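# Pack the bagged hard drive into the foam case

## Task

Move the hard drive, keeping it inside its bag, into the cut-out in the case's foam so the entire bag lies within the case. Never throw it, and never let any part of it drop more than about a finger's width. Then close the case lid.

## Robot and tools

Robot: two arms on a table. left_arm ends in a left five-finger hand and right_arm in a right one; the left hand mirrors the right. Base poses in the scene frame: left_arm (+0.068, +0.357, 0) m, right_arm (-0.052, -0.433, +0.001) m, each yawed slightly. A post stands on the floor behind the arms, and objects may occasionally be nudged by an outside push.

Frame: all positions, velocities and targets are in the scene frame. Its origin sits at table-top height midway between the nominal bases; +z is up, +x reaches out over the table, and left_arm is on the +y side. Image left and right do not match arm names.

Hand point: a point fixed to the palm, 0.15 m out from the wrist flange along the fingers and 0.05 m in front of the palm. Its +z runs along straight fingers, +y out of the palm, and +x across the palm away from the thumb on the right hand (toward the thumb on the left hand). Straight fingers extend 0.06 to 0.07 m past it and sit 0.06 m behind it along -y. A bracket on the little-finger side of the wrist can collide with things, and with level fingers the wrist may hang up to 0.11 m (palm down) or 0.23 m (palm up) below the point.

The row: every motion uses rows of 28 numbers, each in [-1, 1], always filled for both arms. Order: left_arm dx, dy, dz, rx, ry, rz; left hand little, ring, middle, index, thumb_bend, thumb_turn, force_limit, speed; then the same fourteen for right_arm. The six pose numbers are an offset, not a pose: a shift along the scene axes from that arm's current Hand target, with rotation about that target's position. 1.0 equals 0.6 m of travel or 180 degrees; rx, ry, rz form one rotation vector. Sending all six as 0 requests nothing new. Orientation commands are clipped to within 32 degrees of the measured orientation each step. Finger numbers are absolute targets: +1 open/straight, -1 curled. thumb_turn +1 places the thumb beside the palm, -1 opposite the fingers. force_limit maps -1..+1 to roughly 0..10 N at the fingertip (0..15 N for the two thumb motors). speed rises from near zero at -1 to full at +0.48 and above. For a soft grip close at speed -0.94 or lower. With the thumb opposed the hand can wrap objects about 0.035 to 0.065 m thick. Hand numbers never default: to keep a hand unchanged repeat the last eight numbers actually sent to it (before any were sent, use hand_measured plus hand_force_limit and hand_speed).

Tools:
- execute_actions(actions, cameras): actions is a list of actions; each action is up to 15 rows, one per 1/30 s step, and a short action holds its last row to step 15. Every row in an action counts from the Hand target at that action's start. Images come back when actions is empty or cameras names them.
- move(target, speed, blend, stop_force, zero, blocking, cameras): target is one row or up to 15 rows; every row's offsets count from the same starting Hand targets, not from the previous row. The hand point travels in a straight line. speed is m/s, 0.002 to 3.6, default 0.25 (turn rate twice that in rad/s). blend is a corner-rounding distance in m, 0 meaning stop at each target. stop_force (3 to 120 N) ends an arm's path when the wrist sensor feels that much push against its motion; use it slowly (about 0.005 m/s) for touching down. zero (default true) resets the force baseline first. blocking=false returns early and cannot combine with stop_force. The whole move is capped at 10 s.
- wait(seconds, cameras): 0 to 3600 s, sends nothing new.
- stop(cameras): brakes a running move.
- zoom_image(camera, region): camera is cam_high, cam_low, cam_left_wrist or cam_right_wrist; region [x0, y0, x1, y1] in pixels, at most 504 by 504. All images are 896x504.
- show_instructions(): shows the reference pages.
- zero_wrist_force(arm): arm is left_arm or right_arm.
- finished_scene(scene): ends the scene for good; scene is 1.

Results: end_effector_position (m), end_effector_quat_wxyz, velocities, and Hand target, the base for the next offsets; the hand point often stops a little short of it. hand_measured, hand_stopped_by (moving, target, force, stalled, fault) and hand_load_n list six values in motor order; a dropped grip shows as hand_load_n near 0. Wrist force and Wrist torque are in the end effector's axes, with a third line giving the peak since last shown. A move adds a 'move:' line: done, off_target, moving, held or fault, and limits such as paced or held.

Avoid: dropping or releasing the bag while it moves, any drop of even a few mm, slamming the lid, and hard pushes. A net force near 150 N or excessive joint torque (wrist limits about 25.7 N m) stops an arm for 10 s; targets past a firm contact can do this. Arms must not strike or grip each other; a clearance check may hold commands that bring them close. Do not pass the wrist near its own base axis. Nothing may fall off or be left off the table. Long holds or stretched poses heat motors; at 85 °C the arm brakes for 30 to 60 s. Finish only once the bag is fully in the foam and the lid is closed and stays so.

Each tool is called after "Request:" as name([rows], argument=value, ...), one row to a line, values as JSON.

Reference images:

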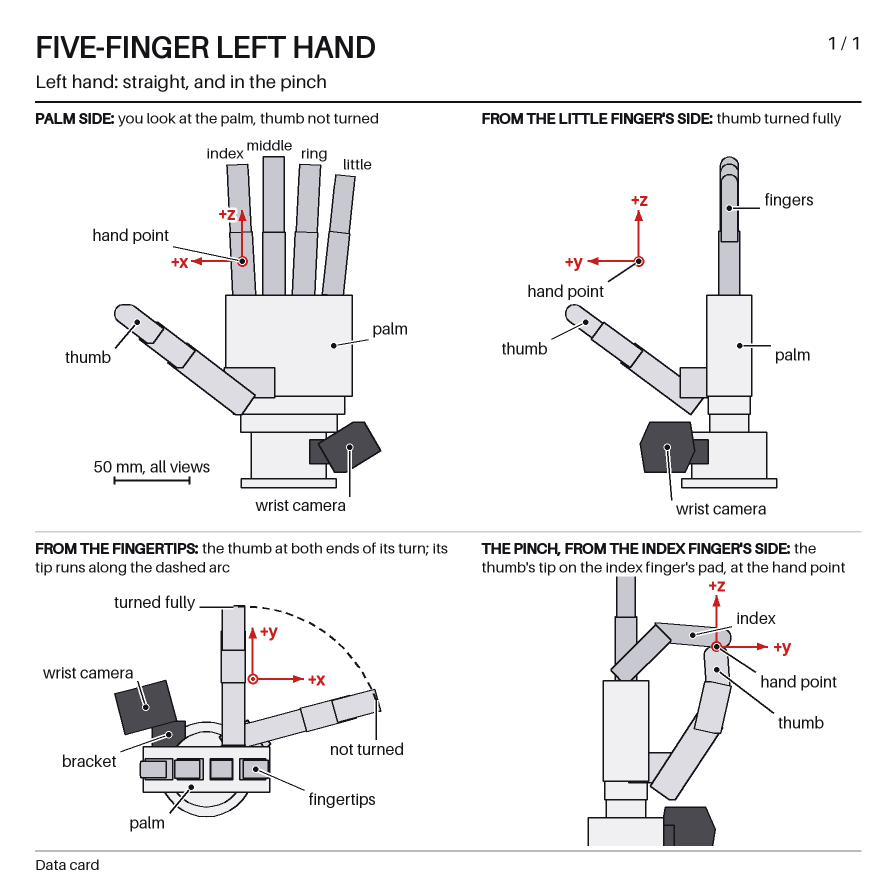

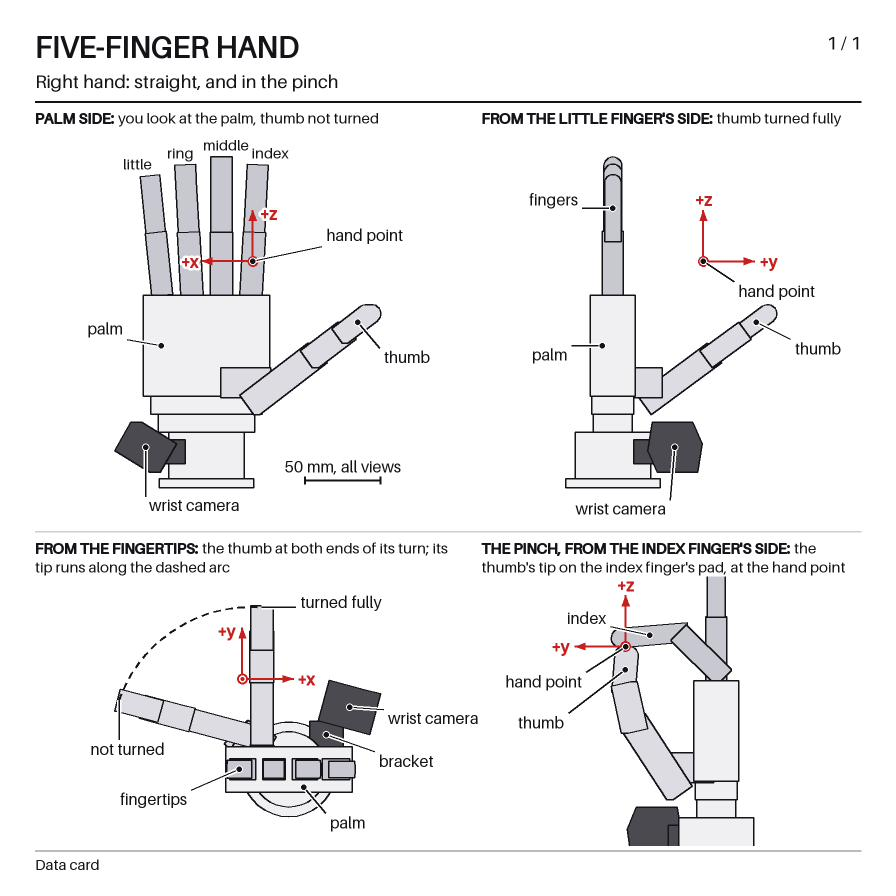

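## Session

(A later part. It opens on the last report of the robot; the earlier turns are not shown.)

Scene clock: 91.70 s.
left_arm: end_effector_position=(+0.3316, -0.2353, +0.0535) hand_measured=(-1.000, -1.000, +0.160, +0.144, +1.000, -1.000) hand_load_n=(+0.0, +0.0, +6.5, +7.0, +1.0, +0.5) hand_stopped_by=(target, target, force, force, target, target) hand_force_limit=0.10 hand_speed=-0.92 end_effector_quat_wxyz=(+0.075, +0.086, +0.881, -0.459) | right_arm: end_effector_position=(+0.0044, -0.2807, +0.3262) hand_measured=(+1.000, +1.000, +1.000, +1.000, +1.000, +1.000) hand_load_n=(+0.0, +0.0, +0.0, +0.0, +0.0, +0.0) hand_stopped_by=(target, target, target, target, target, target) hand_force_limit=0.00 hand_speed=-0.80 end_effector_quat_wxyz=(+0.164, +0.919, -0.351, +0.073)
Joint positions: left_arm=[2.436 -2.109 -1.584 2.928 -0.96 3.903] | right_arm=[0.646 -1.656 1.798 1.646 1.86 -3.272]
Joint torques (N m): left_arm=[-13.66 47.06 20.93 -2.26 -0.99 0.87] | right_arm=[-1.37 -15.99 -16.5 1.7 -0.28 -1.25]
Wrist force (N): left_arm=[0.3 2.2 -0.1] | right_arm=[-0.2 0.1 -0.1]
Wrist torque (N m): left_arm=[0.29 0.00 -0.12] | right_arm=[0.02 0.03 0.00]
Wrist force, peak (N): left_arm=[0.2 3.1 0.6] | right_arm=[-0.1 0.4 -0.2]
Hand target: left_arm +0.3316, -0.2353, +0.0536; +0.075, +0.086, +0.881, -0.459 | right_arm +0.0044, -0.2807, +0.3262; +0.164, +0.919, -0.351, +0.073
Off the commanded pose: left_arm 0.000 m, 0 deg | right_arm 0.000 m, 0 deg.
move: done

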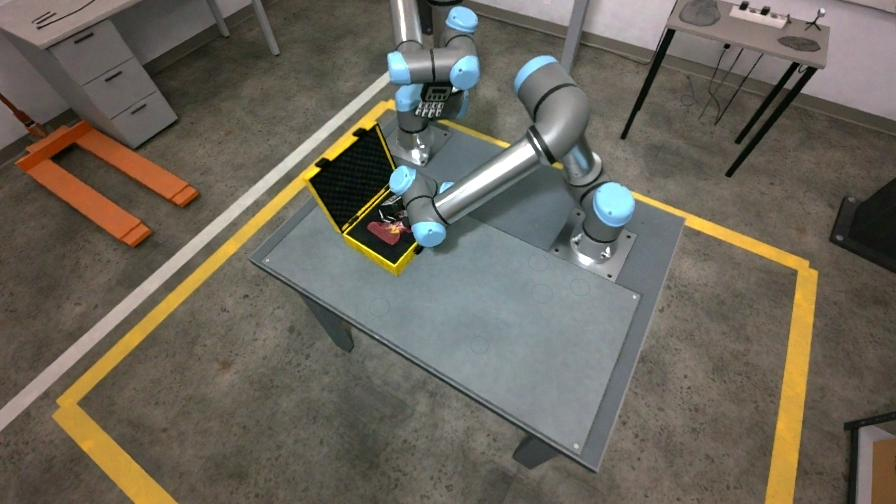

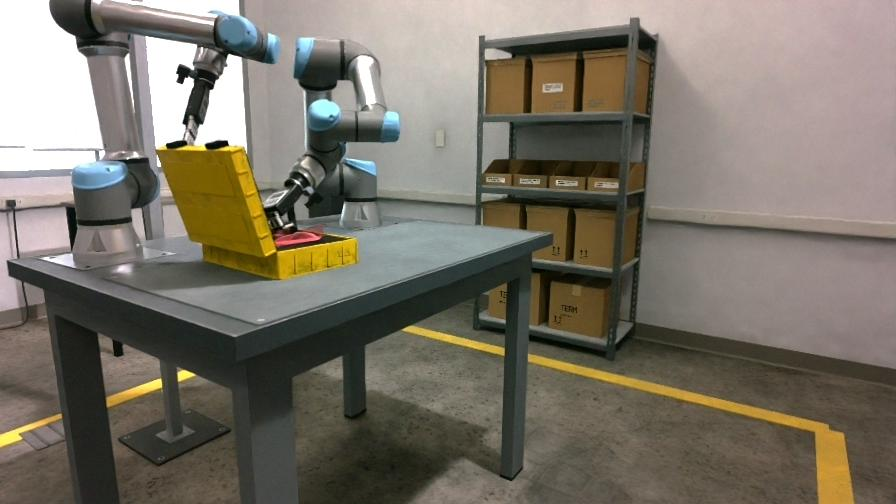

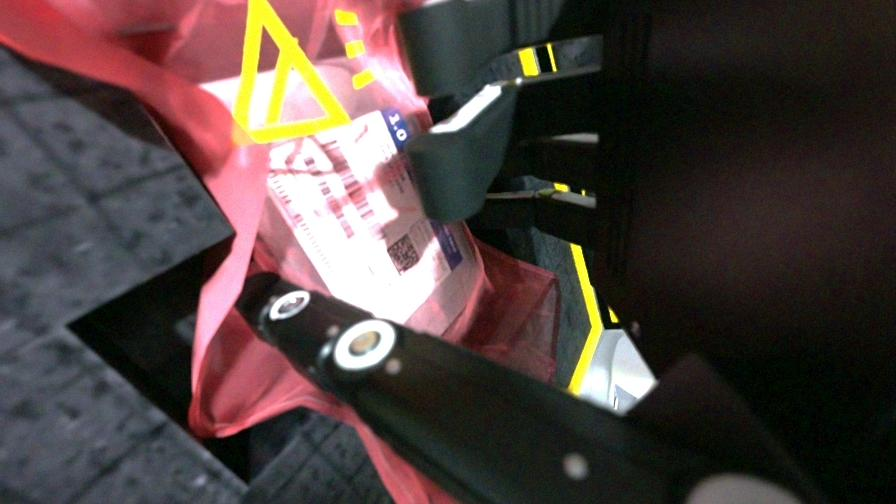

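Request:
move(target=[0,0,-0.05,0,0,0, -1,-1,-0.25,-0.25,1,-1,0.1,-0.92, 0,0,0,0,0,0, 1,1,1,1,1,1,0,-0.8], speed=0.01, stop_force=3.5, cameras=["cam_high","cam_low","cam_left_wrist"])

Request:
zoom_image(camera="cam_left_wrist", region=[100, 50, 600, 450])

Request:
zoom_image(camera="cam_high", region=[330, 160, 450, 280])

Request:
zoom_image(camera="cam_low", region=[190, 110, 370, 290])

Scene clock: 94.27 s.
left_arm: end_effector_position=(+0.3316, -0.2353, +0.0482) hand_measured=(-1.000, -1.000, +0.160, +0.144, +1.000, -1.000) hand_load_n=(+0.0, +0.0, +7.0, +6.5, +1.0, +0.0) hand_stopped_by=(target, target, force, force, target, target) hand_force_limit=0.10 hand_speed=-0.92 end_effector_quat_wxyz=(+0.075, +0.086, +0.881, -0.459) | right_arm: end_effector_position=(+0.0044, -0.2807, +0.3262) hand_measured=(+1.000, +1.000, +1.000, +1.000, +1.000, +1.000) hand_load_n=(+0.0, +0.0, +0.0, +0.0, +0.0, +0.0) hand_stopped_by=(target, target, target, target, target, target) hand_force_limit=0.00 hand_speed=-0.80 end_effector_quat_wxyz=(+0.164, +0.919, -0.351, +0.073)
Joint positions: left_arm=[2.436 -2.115 -1.589 2.94 -0.96 3.903] | right_arm=[0.646 -1.656 1.798 1.646 1.86 -3.272]
Joint torques (N m): left_arm=[-13.36 52.3 23.9 -2.1 -0.91 1.01] | right_arm=[-1.46 -16.07 -16.83 1.8 -0.31 -1.25]
Wrist force (N): left_arm=[0.3 2.0 -0.7] | right_arm=[-0.1 0.2 -0.1]
Wrist torque (N m): left_arm=[0.32 -0.02 -0.11] | right_arm=[0.03 0.02 0.00]
Wrist force, peak (N): left_arm=[-1.0 -4.1 -4.5] | right_arm=[-0.2 0.4 -0.1]
Hand target: left_arm +0.3316, -0.2353, +0.0482; +0.075, +0.086, +0.881, -0.459 (not the last commanded pose) | right_arm +0.0044, -0.2807, +0.3262; +0.164, +0.919, -0.351, +0.073
Off the commanded pose: left_arm 0.025 m, 0 deg | right_arm 0.000 m, 0 deg.
move: contact (left_arm)

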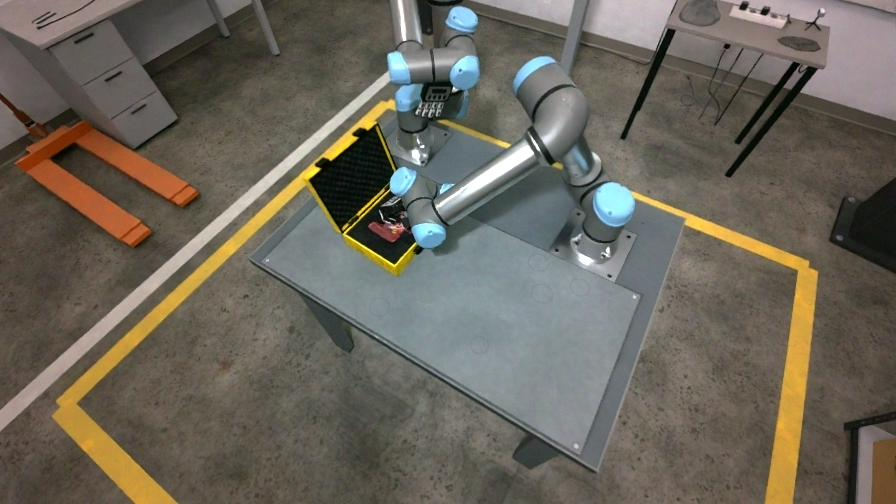

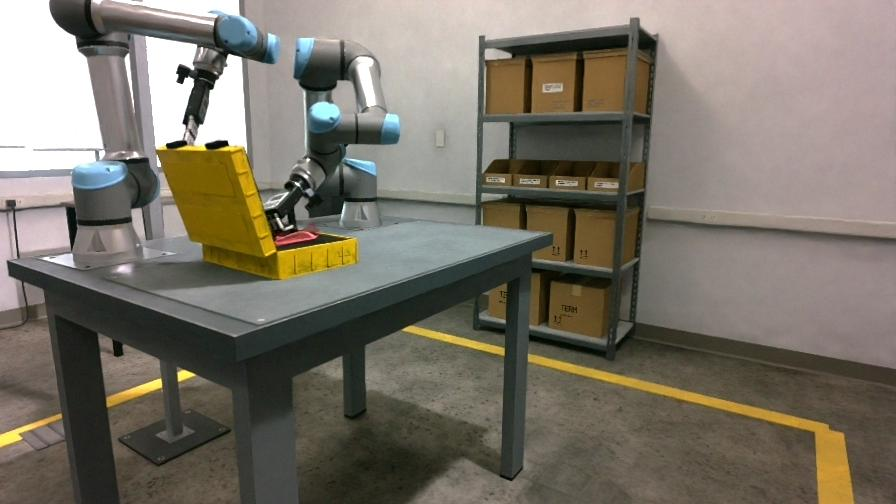

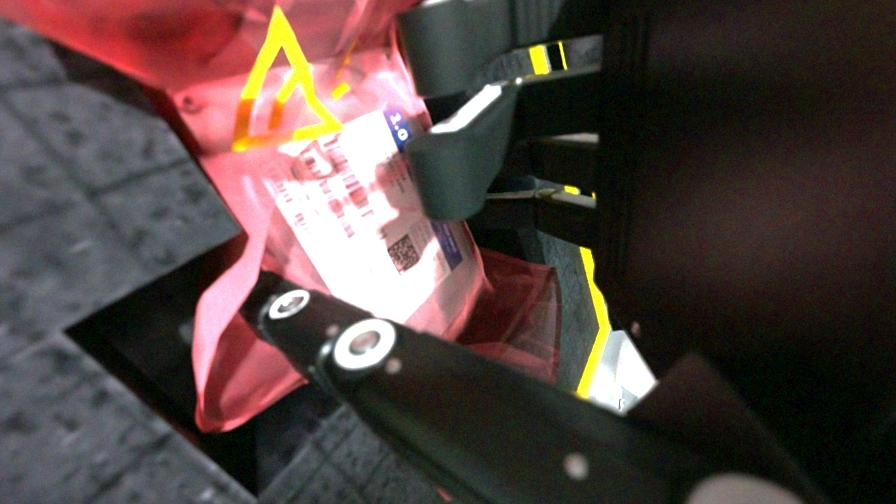

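Scaled by 1.008 from the camera's image (finer frame: 1280x720).

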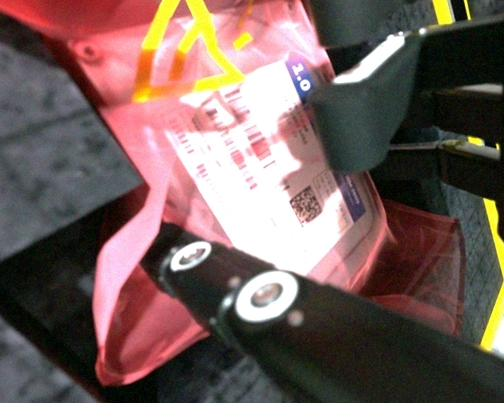

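Scaled by 4.200 from the camera's image (finer frame: 1280x720).

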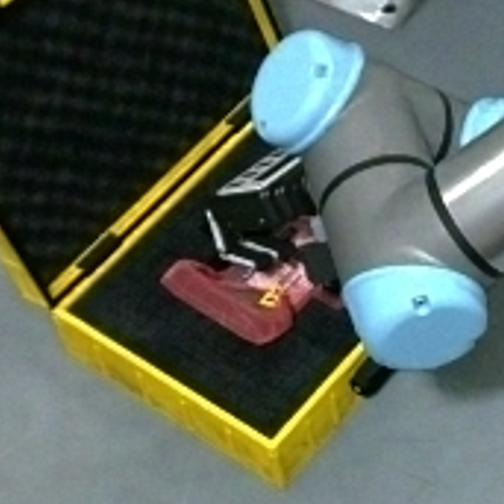

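Scaled by 2.800 from the camera's image (finer frame: 1280x720).

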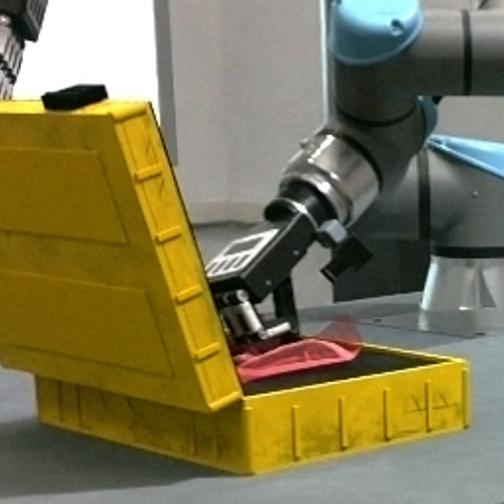

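Request:
move(target=[0,0,0,0,0,0, -1,-1,0.24,0.24,1,-1,0.1,-0.9, 0,0,0,0,0,0, 1,1,1,1,1,1,0,-0.8], cameras=["cam_left_wrist"])

Request:
zoom_image(camera="cam_left_wrist", region=[100, 50, 600, 450])

Scene clock: 96.70 s.
left_arm: end_effector_position=(+0.3316, -0.2353, +0.0483) hand_measured=(-1.000, -1.000, +0.240, +0.240, +1.000, -1.000) hand_load_n=(+0.0, +0.0, +0.0, -0.5, +0.0, +0.0) hand_stopped_by=(target, target, target, target, target, target) hand_force_limit=0.10 hand_speed=-0.90 end_effector_quat_wxyz=(+0.075, +0.086, +0.881, -0.459) | right_arm: end_effector_position=(+0.0044, -0.2807, +0.3262) hand_measured=(+1.000, +1.000, +1.000, +1.000, +1.000, +1.000) hand_load_n=(+0.0, -0.5, +0.0, +0.0, +0.0, +0.0) hand_stopped_by=(target, target, target, target, target, target) hand_force_limit=0.00 hand_speed=-0.80 end_effector_quat_wxyz=(+0.164, +0.919, -0.351, +0.073)
Joint positions: left_arm=[2.436 -2.115 -1.589 2.94 -0.96 3.903] | right_arm=[0.646 -1.656 1.798 1.646 1.86 -3.272]
Joint torques (N m): left_arm=[-13.47 51 22.12 -0.5 -0.93 0.97] | right_arm=[-1.92 -15.53 -16.58 1.76 -0.22 -1.21]
Wrist force (N): left_arm=[-2.1 1.5 -1.2] | right_arm=[-0.1 0.2 0.0]
Wrist torque (N m): left_arm=[0.28 0.13 -0.18] | right_arm=[0.04 0.02 0.00]
Wrist force, peak (N): left_arm=[-1.9 1.5 -1.5] | right_arm=[-0.1 0.4 -0.2]
Hand target: left_arm +0.3316, -0.2353, +0.0482; +0.075, +0.086, +0.881, -0.459 | right_arm +0.0044, -0.2807, +0.3262; +0.164, +0.919, -0.351, +0.073
Off the commanded pose: left_arm 0.000 m, 0 deg | right_arm 0.000 m, 0 deg.
move: done

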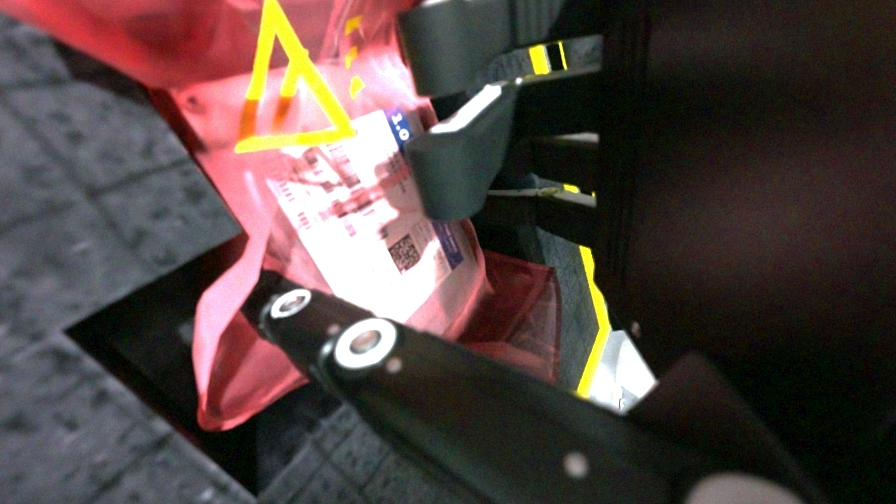

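Scaled by 1.008 from the camera's image (finer frame: 1280x720).

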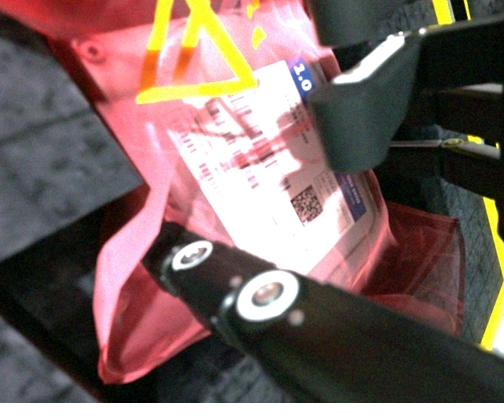

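Request:
move([
  [0.0004,0.005,0,0,0,0, -1,-1,0.24,0.24,1,-1,0.1,-0.9, 0,0,0,0,0,0, 1,1,1,1,1,1,0,-0.8],
  [0.0004,0.005,0.025,0,0,0, -1,-1,0.24,0.24,1,-1,0.1,-0.9, 0,0,0,0,0,0, 1,1,1,1,1,1,0,-0.8],
], cameras=["cam_left_wrist","cam_high"], speed=0.015)

Request:
zoom_image(camera="cam_left_wrist", region=[100, 50, 600, 450])

Scene clock: 98.80 s.
left_arm: end_effector_position=(+0.3318, -0.2323, +0.0634) hand_measured=(-1.000, -1.000, +0.240, +0.240, +1.000, -1.000) hand_load_n=(+0.0, +0.0, +0.0, +0.0, +0.0, +0.0) hand_stopped_by=(target, target, target, target, target, target) hand_force_limit=0.10 hand_speed=-0.90 end_effector_quat_wxyz=(+0.075, +0.086, +0.881, -0.459) | right_arm: end_effector_position=(+0.0044, -0.2807, +0.3262) hand_measured=(+1.000, +1.000, +1.000, +1.000, +1.000, +1.000) hand_load_n=(+0.0, +0.0, +0.0, -0.5, +0.0, +0.0) hand_stopped_by=(target, target, target, target, target, target) hand_force_limit=0.00 hand_speed=-0.80 end_effector_quat_wxyz=(+0.164, +0.919, -0.351, +0.073)
Joint positions: left_arm=[2.441 -2.092 -1.582 2.908 -0.957 3.907] | right_arm=[0.646 -1.656 1.798 1.646 1.86 -3.272]
Joint torques (N m): left_arm=[-14.53 36.83 15.53 0.49 -1.4 -0.68] | right_arm=[-0.61 -16.24 -16.81 1.58 -0.14 -1.17]
Wrist force (N): left_arm=[-0.2 0.7 -0.8] | right_arm=[0.0 0.1 0.0]
Wrist torque (N m): left_arm=[0.20 0.01 -0.10] | right_arm=[0.03 0.01 0.01]
Wrist force, peak (N): left_arm=[-2.1 1.3 -1.4] | right_arm=[0.0 0.4 -0.1]
Hand target: left_arm +0.3318, -0.2323, +0.0632; +0.075, +0.086, +0.881, -0.459 | right_arm +0.0044, -0.2807, +0.3262; +0.164, +0.919, -0.351, +0.073
Off the commanded pose: left_arm 0.000 m, 0 deg | right_arm 0.000 m, 0 deg.
move: done
Images, in order (width x height): cam_high 896x504, cam_left_wrist 896x504.

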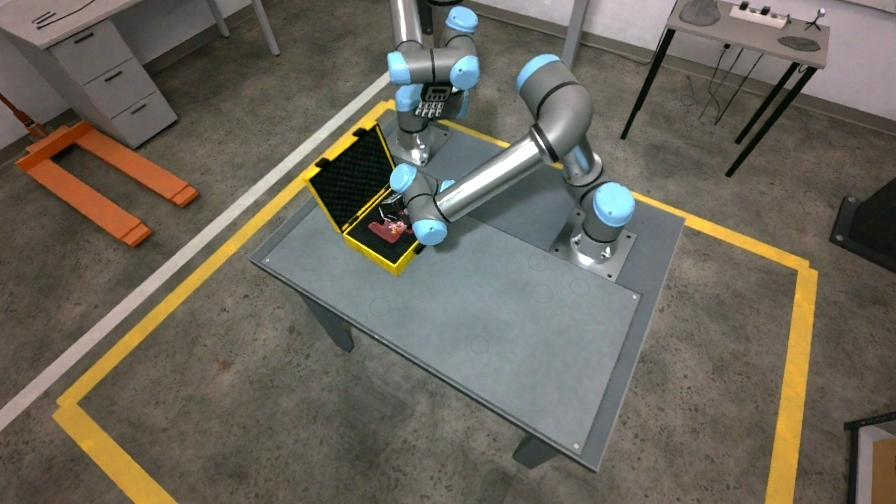

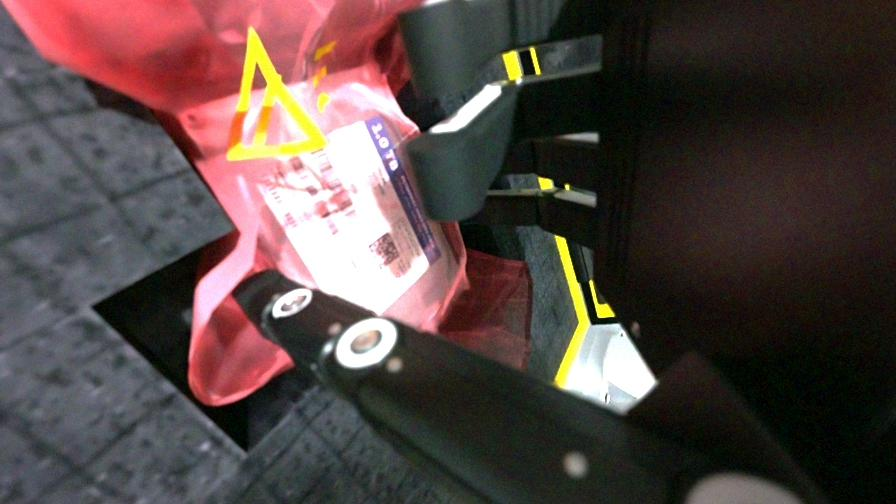

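Scaled by 1.008 from the camera's image (finer frame: 1280x720).

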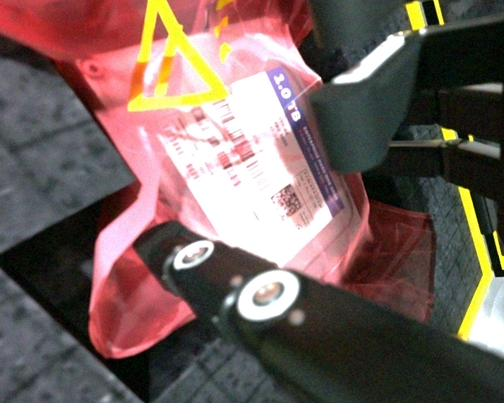

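Request:
move([
  [0,0,0.06,0,0,0, -1,-1,0.24,0.24,1,-1,0.1,-0.9, 0,0,0,0,0,0, 1,1,1,1,1,1,0,-0.8],
  [0,0.05,0.25,0,0,0, -1,-1,0.24,0.24,1,-1,0.1,-0.9, 0,0,0,0,0,0, 1,1,1,1,1,1,0,-0.8],
], cameras=["cam_left_wrist","cam_high","cam_low"], speed=[0.03,0.08], blend=[0.02,0])

Request:
zoom_image(camera="cam_left_wrist", region=[100, 50, 600, 450])

Request:
zoom_image(camera="cam_high", region=[330, 160, 450, 280])

Scene clock: 102.27 s.
left_arm: end_effector_position=(+0.3320, -0.2023, +0.2134) hand_measured=(-1.000, -1.000, +0.240, +0.240, +1.000, -1.000) hand_load_n=(+0.0, +0.0, +0.0, +0.0, +0.0, +0.0) hand_stopped_by=(target, target, target, target, target, target) hand_force_limit=0.10 hand_speed=-0.90 end_effector_quat_wxyz=(+0.075, +0.086, +0.881, -0.459) | right_arm: end_effector_position=(+0.0044, -0.2807, +0.3262) hand_measured=(+1.000, +1.000, +1.000, +1.000, +1.000, +1.000) hand_load_n=(+0.0, +0.0, +0.0, +0.0, +0.0, +0.0) hand_stopped_by=(target, target, target, target, target, target) hand_force_limit=0.00 hand_speed=-0.80 end_effector_quat_wxyz=(+0.164, +0.919, -0.351, +0.073)
Joint positions: left_arm=[2.49 -1.911 -1.443 2.563 -0.922 3.95] | right_arm=[0.646 -1.656 1.798 1.646 1.86 -3.272]
Joint torques (N m): left_arm=[-13.1 19.7 8.28 1.08 -1.08 -0.77] | right_arm=[-0.69 -16.64 -16.61 1.71 -0.4 -1.42]
Wrist force (N): left_arm=[-0.2 0.8 -0.5] | right_arm=[0.0 0.2 -0.1]
Wrist torque (N m): left_arm=[0.20 0.01 -0.10] | right_arm=[0.03 0.01 0.01]
Wrist force, peak (N): left_arm=[0.1 1.5 -0.5] | right_arm=[0.1 0.4 -0.1]
Hand target: left_arm +0.3318, -0.2023, +0.2132; +0.075, +0.086, +0.881, -0.459 | right_arm +0.0044, -0.2807, +0.3262; +0.164, +0.919, -0.351, +0.073
Off the commanded pose: left_arm 0.000 m, 0 deg | right_arm 0.000 m, 0 deg.
move: done; blend cut to 0.018 m at target 1
Images, in order (width x height): cam_high 896x504, cam_low 896x504, cam_left_wrist 896x504.

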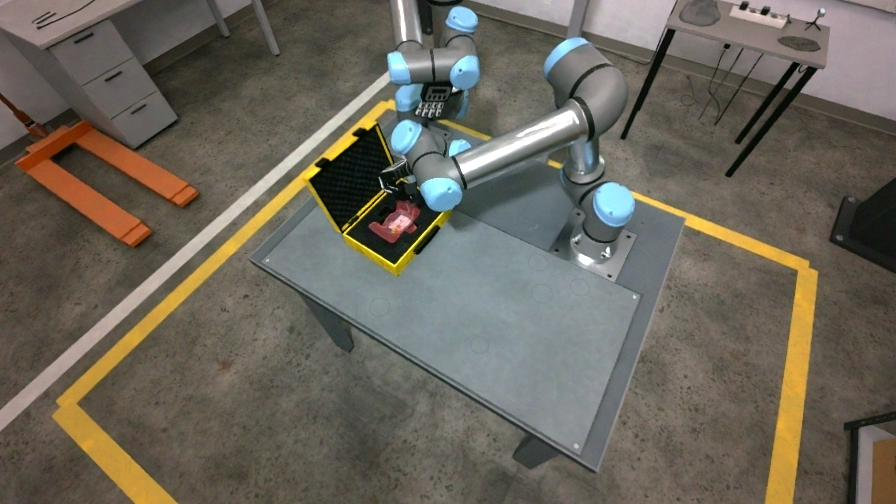

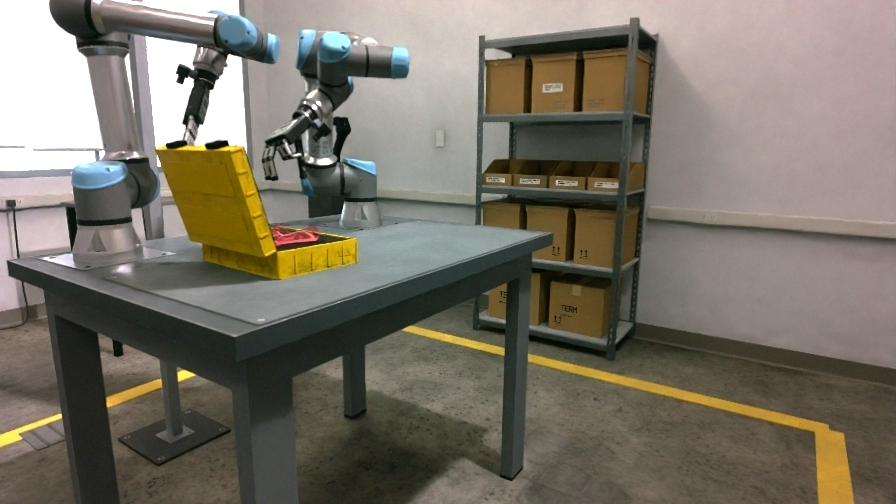

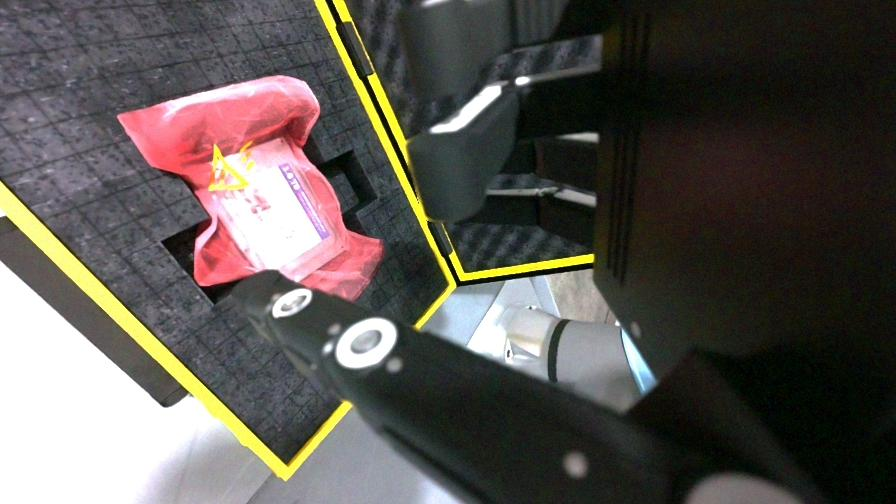

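Scaled by 1.008 from the camera's image (finer frame: 1280x720).

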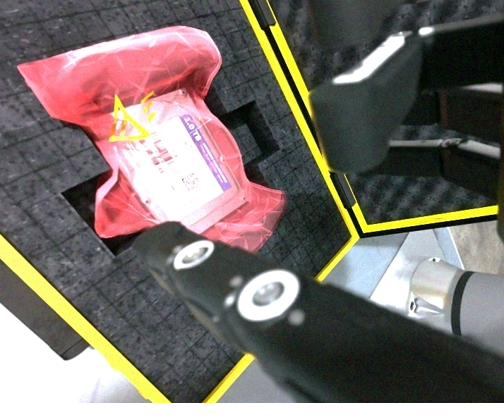

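Scaled by 4.200 from the camera's image (finer frame: 1280x720).

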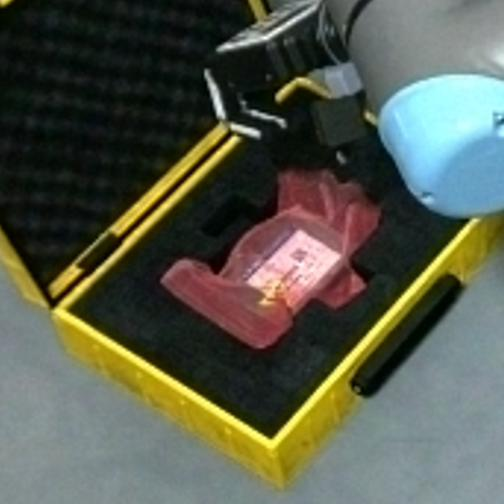

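Request:
move([
  [0.04,0.05,0.05,0,0,0, 1,1,1,1,1,1,0.1,0, 0,0,0,0,0,0, 1,1,1,1,1,1,0,-0.8],
  [0.04,0.03,0.08,0.0059,0.0664,0, 1,1,1,1,1,1,0.1,0, 0,0,0,0,0,0, 1,1,1,1,1,1,0,-0.8],
], cameras=["cam_left_wrist","cam_high","cam_low"], speed=0.1)

Request:
zoom_image(camera="cam_left_wrist", region=[100, 50, 600, 450])

Scene clock: 115.03 s.
left_arm: end_effector_position=(+0.3560, -0.1843, +0.2612) hand_measured=(+1.000, +1.000, +1.000, +1.000, +1.000, +1.000) hand_load_n=(+0.0, +0.0, +0.0, +0.0, +0.0, -0.5) hand_stopped_by=(target, target, target, target, target, target) hand_force_limit=0.10 hand_speed=0.00 end_effector_quat_wxyz=(-0.018, +0.039, +0.888, -0.458) | right_arm: end_effector_position=(+0.0044, -0.2807, +0.3262) hand_measured=(+1.000, +1.000, +1.000, +1.000, +1.000, +1.000) hand_load_n=(+0.5, +0.0, +0.0, +0.0, +0.0, +0.0) hand_stopped_by=(target, target, target, target, target, target) hand_force_limit=0.00 hand_speed=-0.80 end_effector_quat_wxyz=(+0.164, +0.919, -0.351, +0.073)
Joint positions: left_arm=[2.596 -2 -1.238 2.254 -0.771 3.968] | right_arm=[0.646 -1.656 1.798 1.646 1.86 -3.272]
Joint torques (N m): left_arm=[-3.04 50.34 8.74 0.53 -0.95 1.61] | right_arm=[-0.9 -16.73 -16.77 1.6 -0.4 -1.37]
Wrist force (N): left_arm=[-0.6 1.3 -0.9] | right_arm=[-0.2 0.1 0.0]
Wrist torque (N m): left_arm=[0.28 0.07 -0.01] | right_arm=[0.02 0.03 0.00]
Wrist force, peak (N): left_arm=[-0.7 0.9 -1.5] | right_arm=[-0.3 0.3 -0.2]
Hand target: left_arm +0.3558, -0.1843, +0.2612; -0.018, +0.039, +0.888, -0.458 | right_arm +0.0044, -0.2807, +0.3262; +0.164, +0.919, -0.351, +0.073
Off the commanded pose: left_arm 0.000 m, 0 deg | right_arm 0.000 m, 0 deg.
move: done
Images, in order (width x height): cam_high 896x504, cam_low 896x504, cam_left_wrist 896x504.

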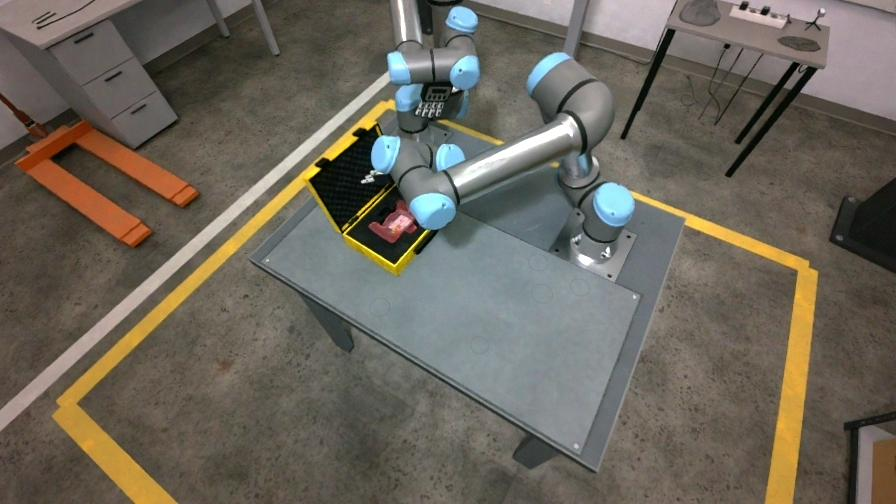

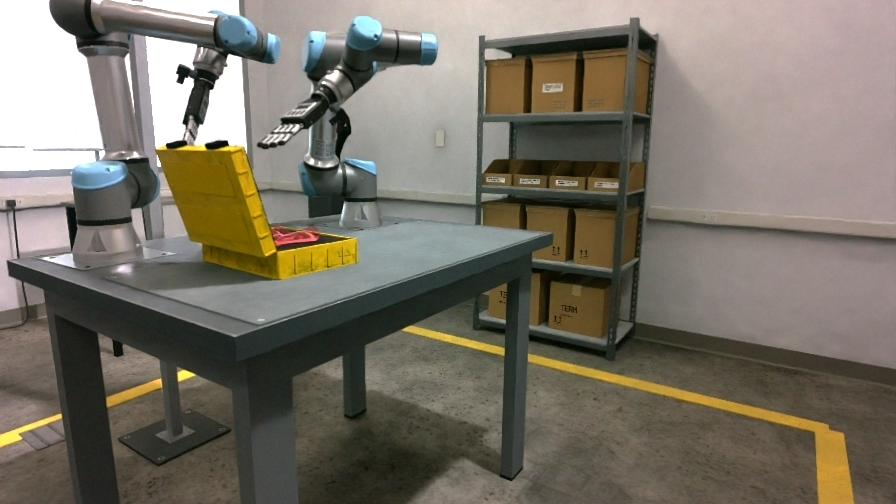

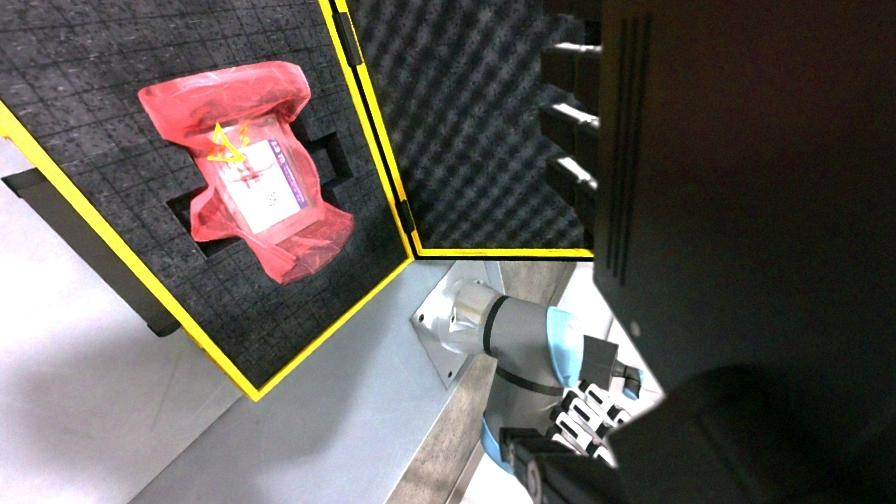

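Scaled by 1.008 from the camera's image (finer frame: 1280x720).

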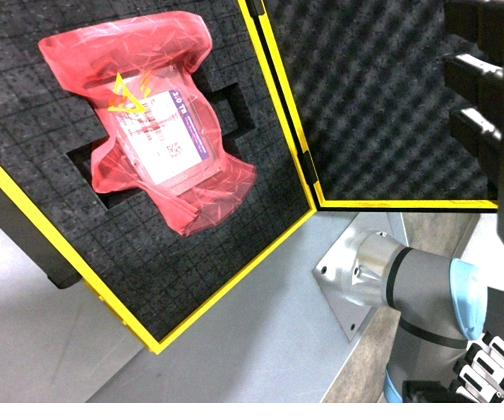

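Request:
move(target=[0,-0.075,-0.0167,0,0,0, 1,1,1,1,1,1,0.1,0, 0,0,0,0,0,0, 1,1,1,1,1,1,0,-0.8], cameras=["cam_left_wrist","cam_high","cam_low"], speed=0.06, stop_force=6)

Request:
zoom_image(camera="cam_low", region=[140, 70, 380, 290])

Scene clock: 118.50 s.
left_arm: end_effector_position=(+0.3558, -0.2293, +0.2512) hand_measured=(+1.000, +1.000, +1.000, +1.000, +1.000, +1.000) hand_load_n=(+0.0, +0.0, +0.0, +0.0, -0.5, +0.0) hand_stopped_by=(target, target, target, target, target, target) hand_force_limit=0.10 hand_speed=0.00 end_effector_quat_wxyz=(-0.018, +0.039, +0.888, -0.458) | right_arm: end_effector_position=(+0.0044, -0.2807, +0.3262) hand_measured=(+1.000, +1.000, +1.000, +1.000, +1.000, +1.000) hand_load_n=(+0.0, +0.0, +0.0, -0.5, +0.0, +0.0) hand_stopped_by=(target, target, target, target, target, target) hand_force_limit=0.00 hand_speed=-0.80 end_effector_quat_wxyz=(+0.164, +0.919, -0.351, +0.073)
Joint positions: left_arm=[2.522 -2.083 -1.127 2.286 -0.814 3.884] | right_arm=[0.646 -1.656 1.798 1.646 1.86 -3.272]
Joint torques (N m): left_arm=[14.82 52.87 8.05 -2.92 2.7 -0.15] | right_arm=[-1.46 -16.75 -17.02 1.61 -0.38 -1.23]
Wrist force (N): left_arm=[-0.6 1.1 -0.7] | right_arm=[-0.1 0.1 0.1]
Wrist torque (N m): left_arm=[0.24 0.07 -0.04] | right_arm=[0.01 0.01 0.00]
Wrist force, peak (N): left_arm=[-0.2 1.3 -1.6] | right_arm=[0.1 0.3 -0.3]
Hand target: left_arm +0.3558, -0.2293, +0.2512; -0.018, +0.039, +0.888, -0.458 | right_arm +0.0044, -0.2807, +0.3262; +0.164, +0.919, -0.351, +0.073
Off the commanded pose: left_arm 0.000 m, 0 deg | right_arm 0.000 m, 0 deg.
move: done
Images, in order (width x height): cam_high 896x504, cam_low 896x504, cam_left_wrist 896x504.

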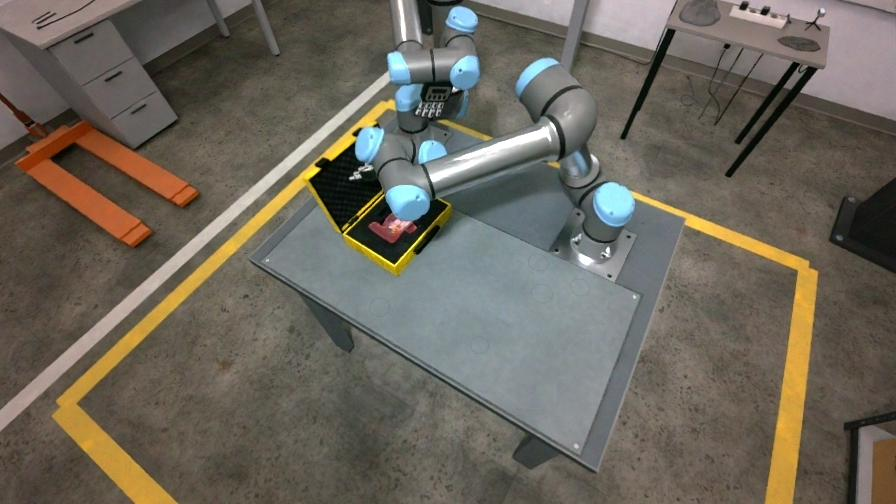

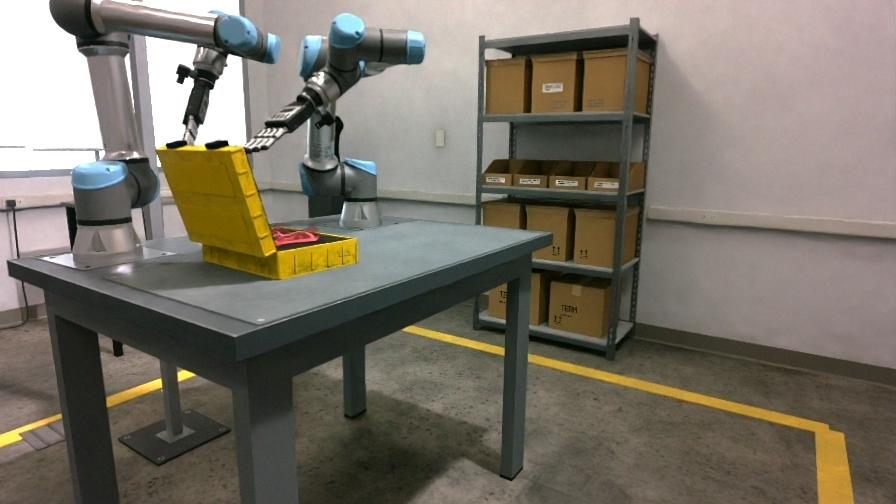

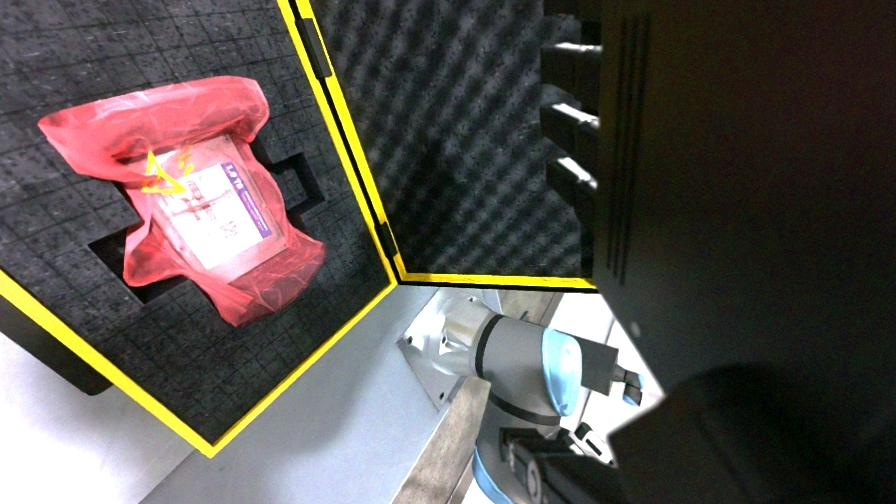

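Scaled by 2.100 from the camera's image (finer frame: 1280x720).

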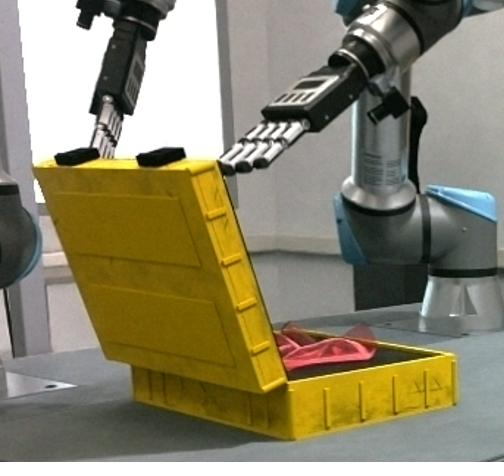

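Request:
move(target=[0,0,0,0,0,0, 1,1,1,1,1,1,0.1,0, 0.24,-0.30,0.19,0.0559,-0.1399,-0.7818, 1,1,1,1,1,1,0,0], cameras=["cam_right_wrist","cam_high","cam_low"], speed=0.25)

Scene clock: 125.47 s.
left_arm: end_effector_position=(+0.3558, -0.2293, +0.2512) hand_measured=(+1.000, +1.000, +1.000, +1.000, +1.000, +1.000) hand_load_n=(+0.0, +0.0, +0.0, +0.0, +0.0, -0.5) hand_stopped_by=(target, target, target, target, target, target) hand_force_limit=0.10 hand_speed=0.00 end_effector_quat_wxyz=(-0.018, +0.039, +0.888, -0.458) | right_arm: end_effector_position=(+0.1484, -0.4606, +0.4402) hand_measured=(+1.000, +1.000, +1.000, +1.000, +1.000, +1.000) hand_load_n=(+0.0, +0.0, +0.0, +0.0, +0.0, -0.5) hand_stopped_by=(target, target, target, target, target, target) hand_force_limit=0.00 hand_speed=0.00 end_effector_quat_wxyz=(+0.001, +0.039, +0.999, +0.000)
Joint positions: left_arm=[2.522 -2.083 -1.127 2.286 -0.814 3.884] | right_arm=[-1.315 -1.915 1.585 1.9 1.57 -2.776]
Joint torques (N m): left_arm=[14.31 52.8 9.21 -2.43 2.71 -0.61] | right_arm=[-3.38 -6.04 -10.8 -0.21 2.31 -0.6]
Wrist force (N): left_arm=[-0.5 1.0 -0.9] | right_arm=[-0.7 0.4 -0.1]
Wrist torque (N m): left_arm=[0.24 0.05 -0.03] | right_arm=[0.13 0.13 0.11]
Wrist force, peak (N): left_arm=[-0.6 1.4 -0.9] | right_arm=[-0.7 0.6 -0.1]
Hand target: left_arm +0.3558, -0.2293, +0.2512; -0.018, +0.039, +0.888, -0.458 | right_arm +0.1484, -0.4607, +0.4402; +0.001, +0.039, +0.999, +0.000
Off the commanded pose: left_arm 0.000 m, 0 deg | right_arm 0.000 m, 0 deg.
move: done
Images, in order (width x height): cam_high 896x504, cam_low 896x504, cam_right_wrist 896x504.

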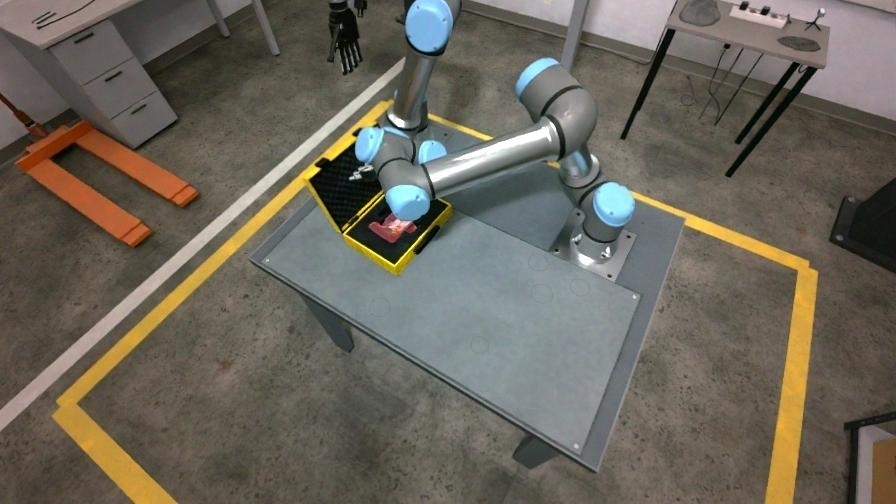

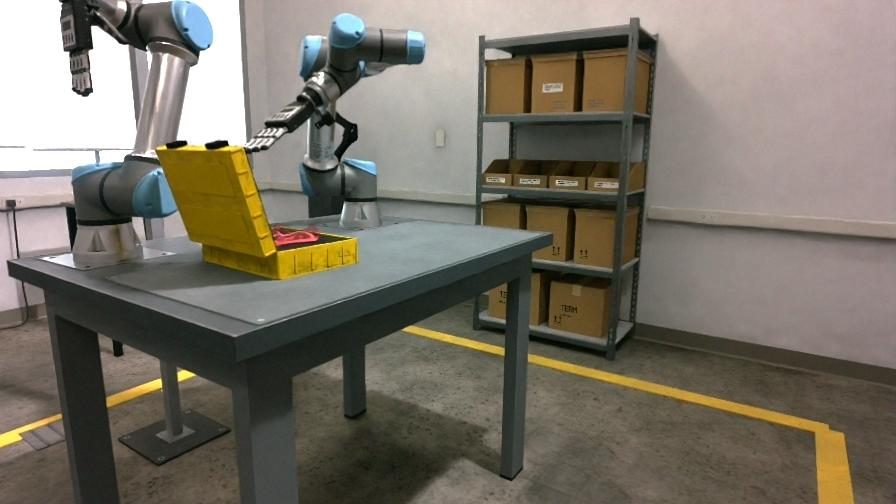

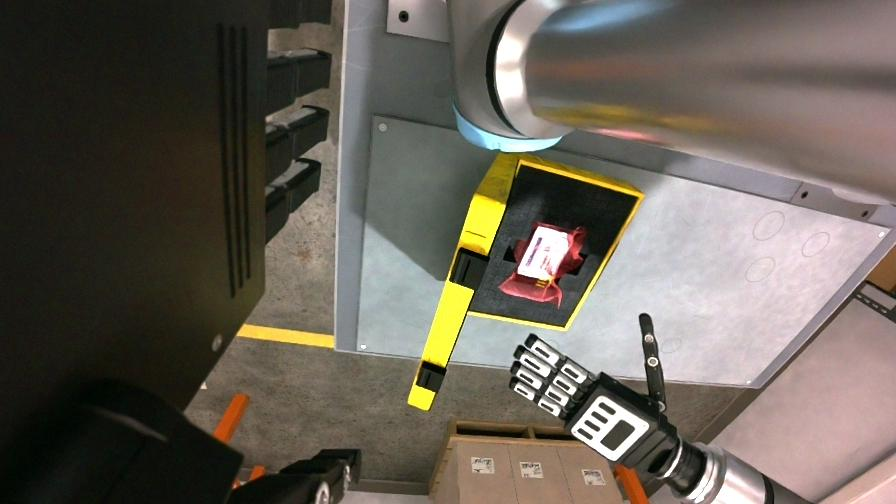

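Request:
zoom_image(camera="cam_right_wrist", region=[380, 130, 780, 500])

Request:
zoom_image(camera="cam_high", region=[290, 100, 470, 280])

Scaled by 1.260 from the camera's image (finer frame: 1280x720).

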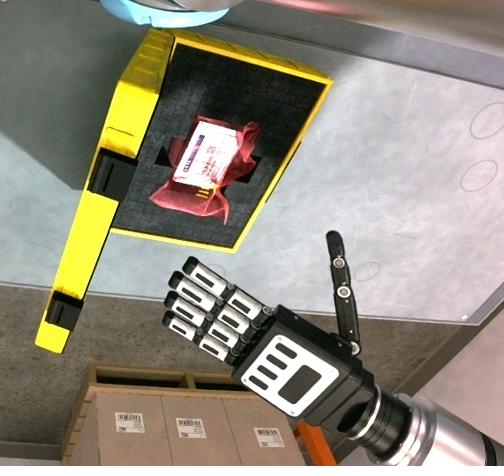

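Scaled by 2.800 from the camera's image (finer frame: 1280x720).

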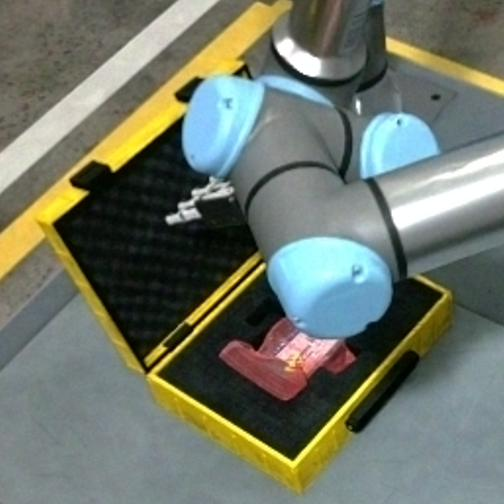

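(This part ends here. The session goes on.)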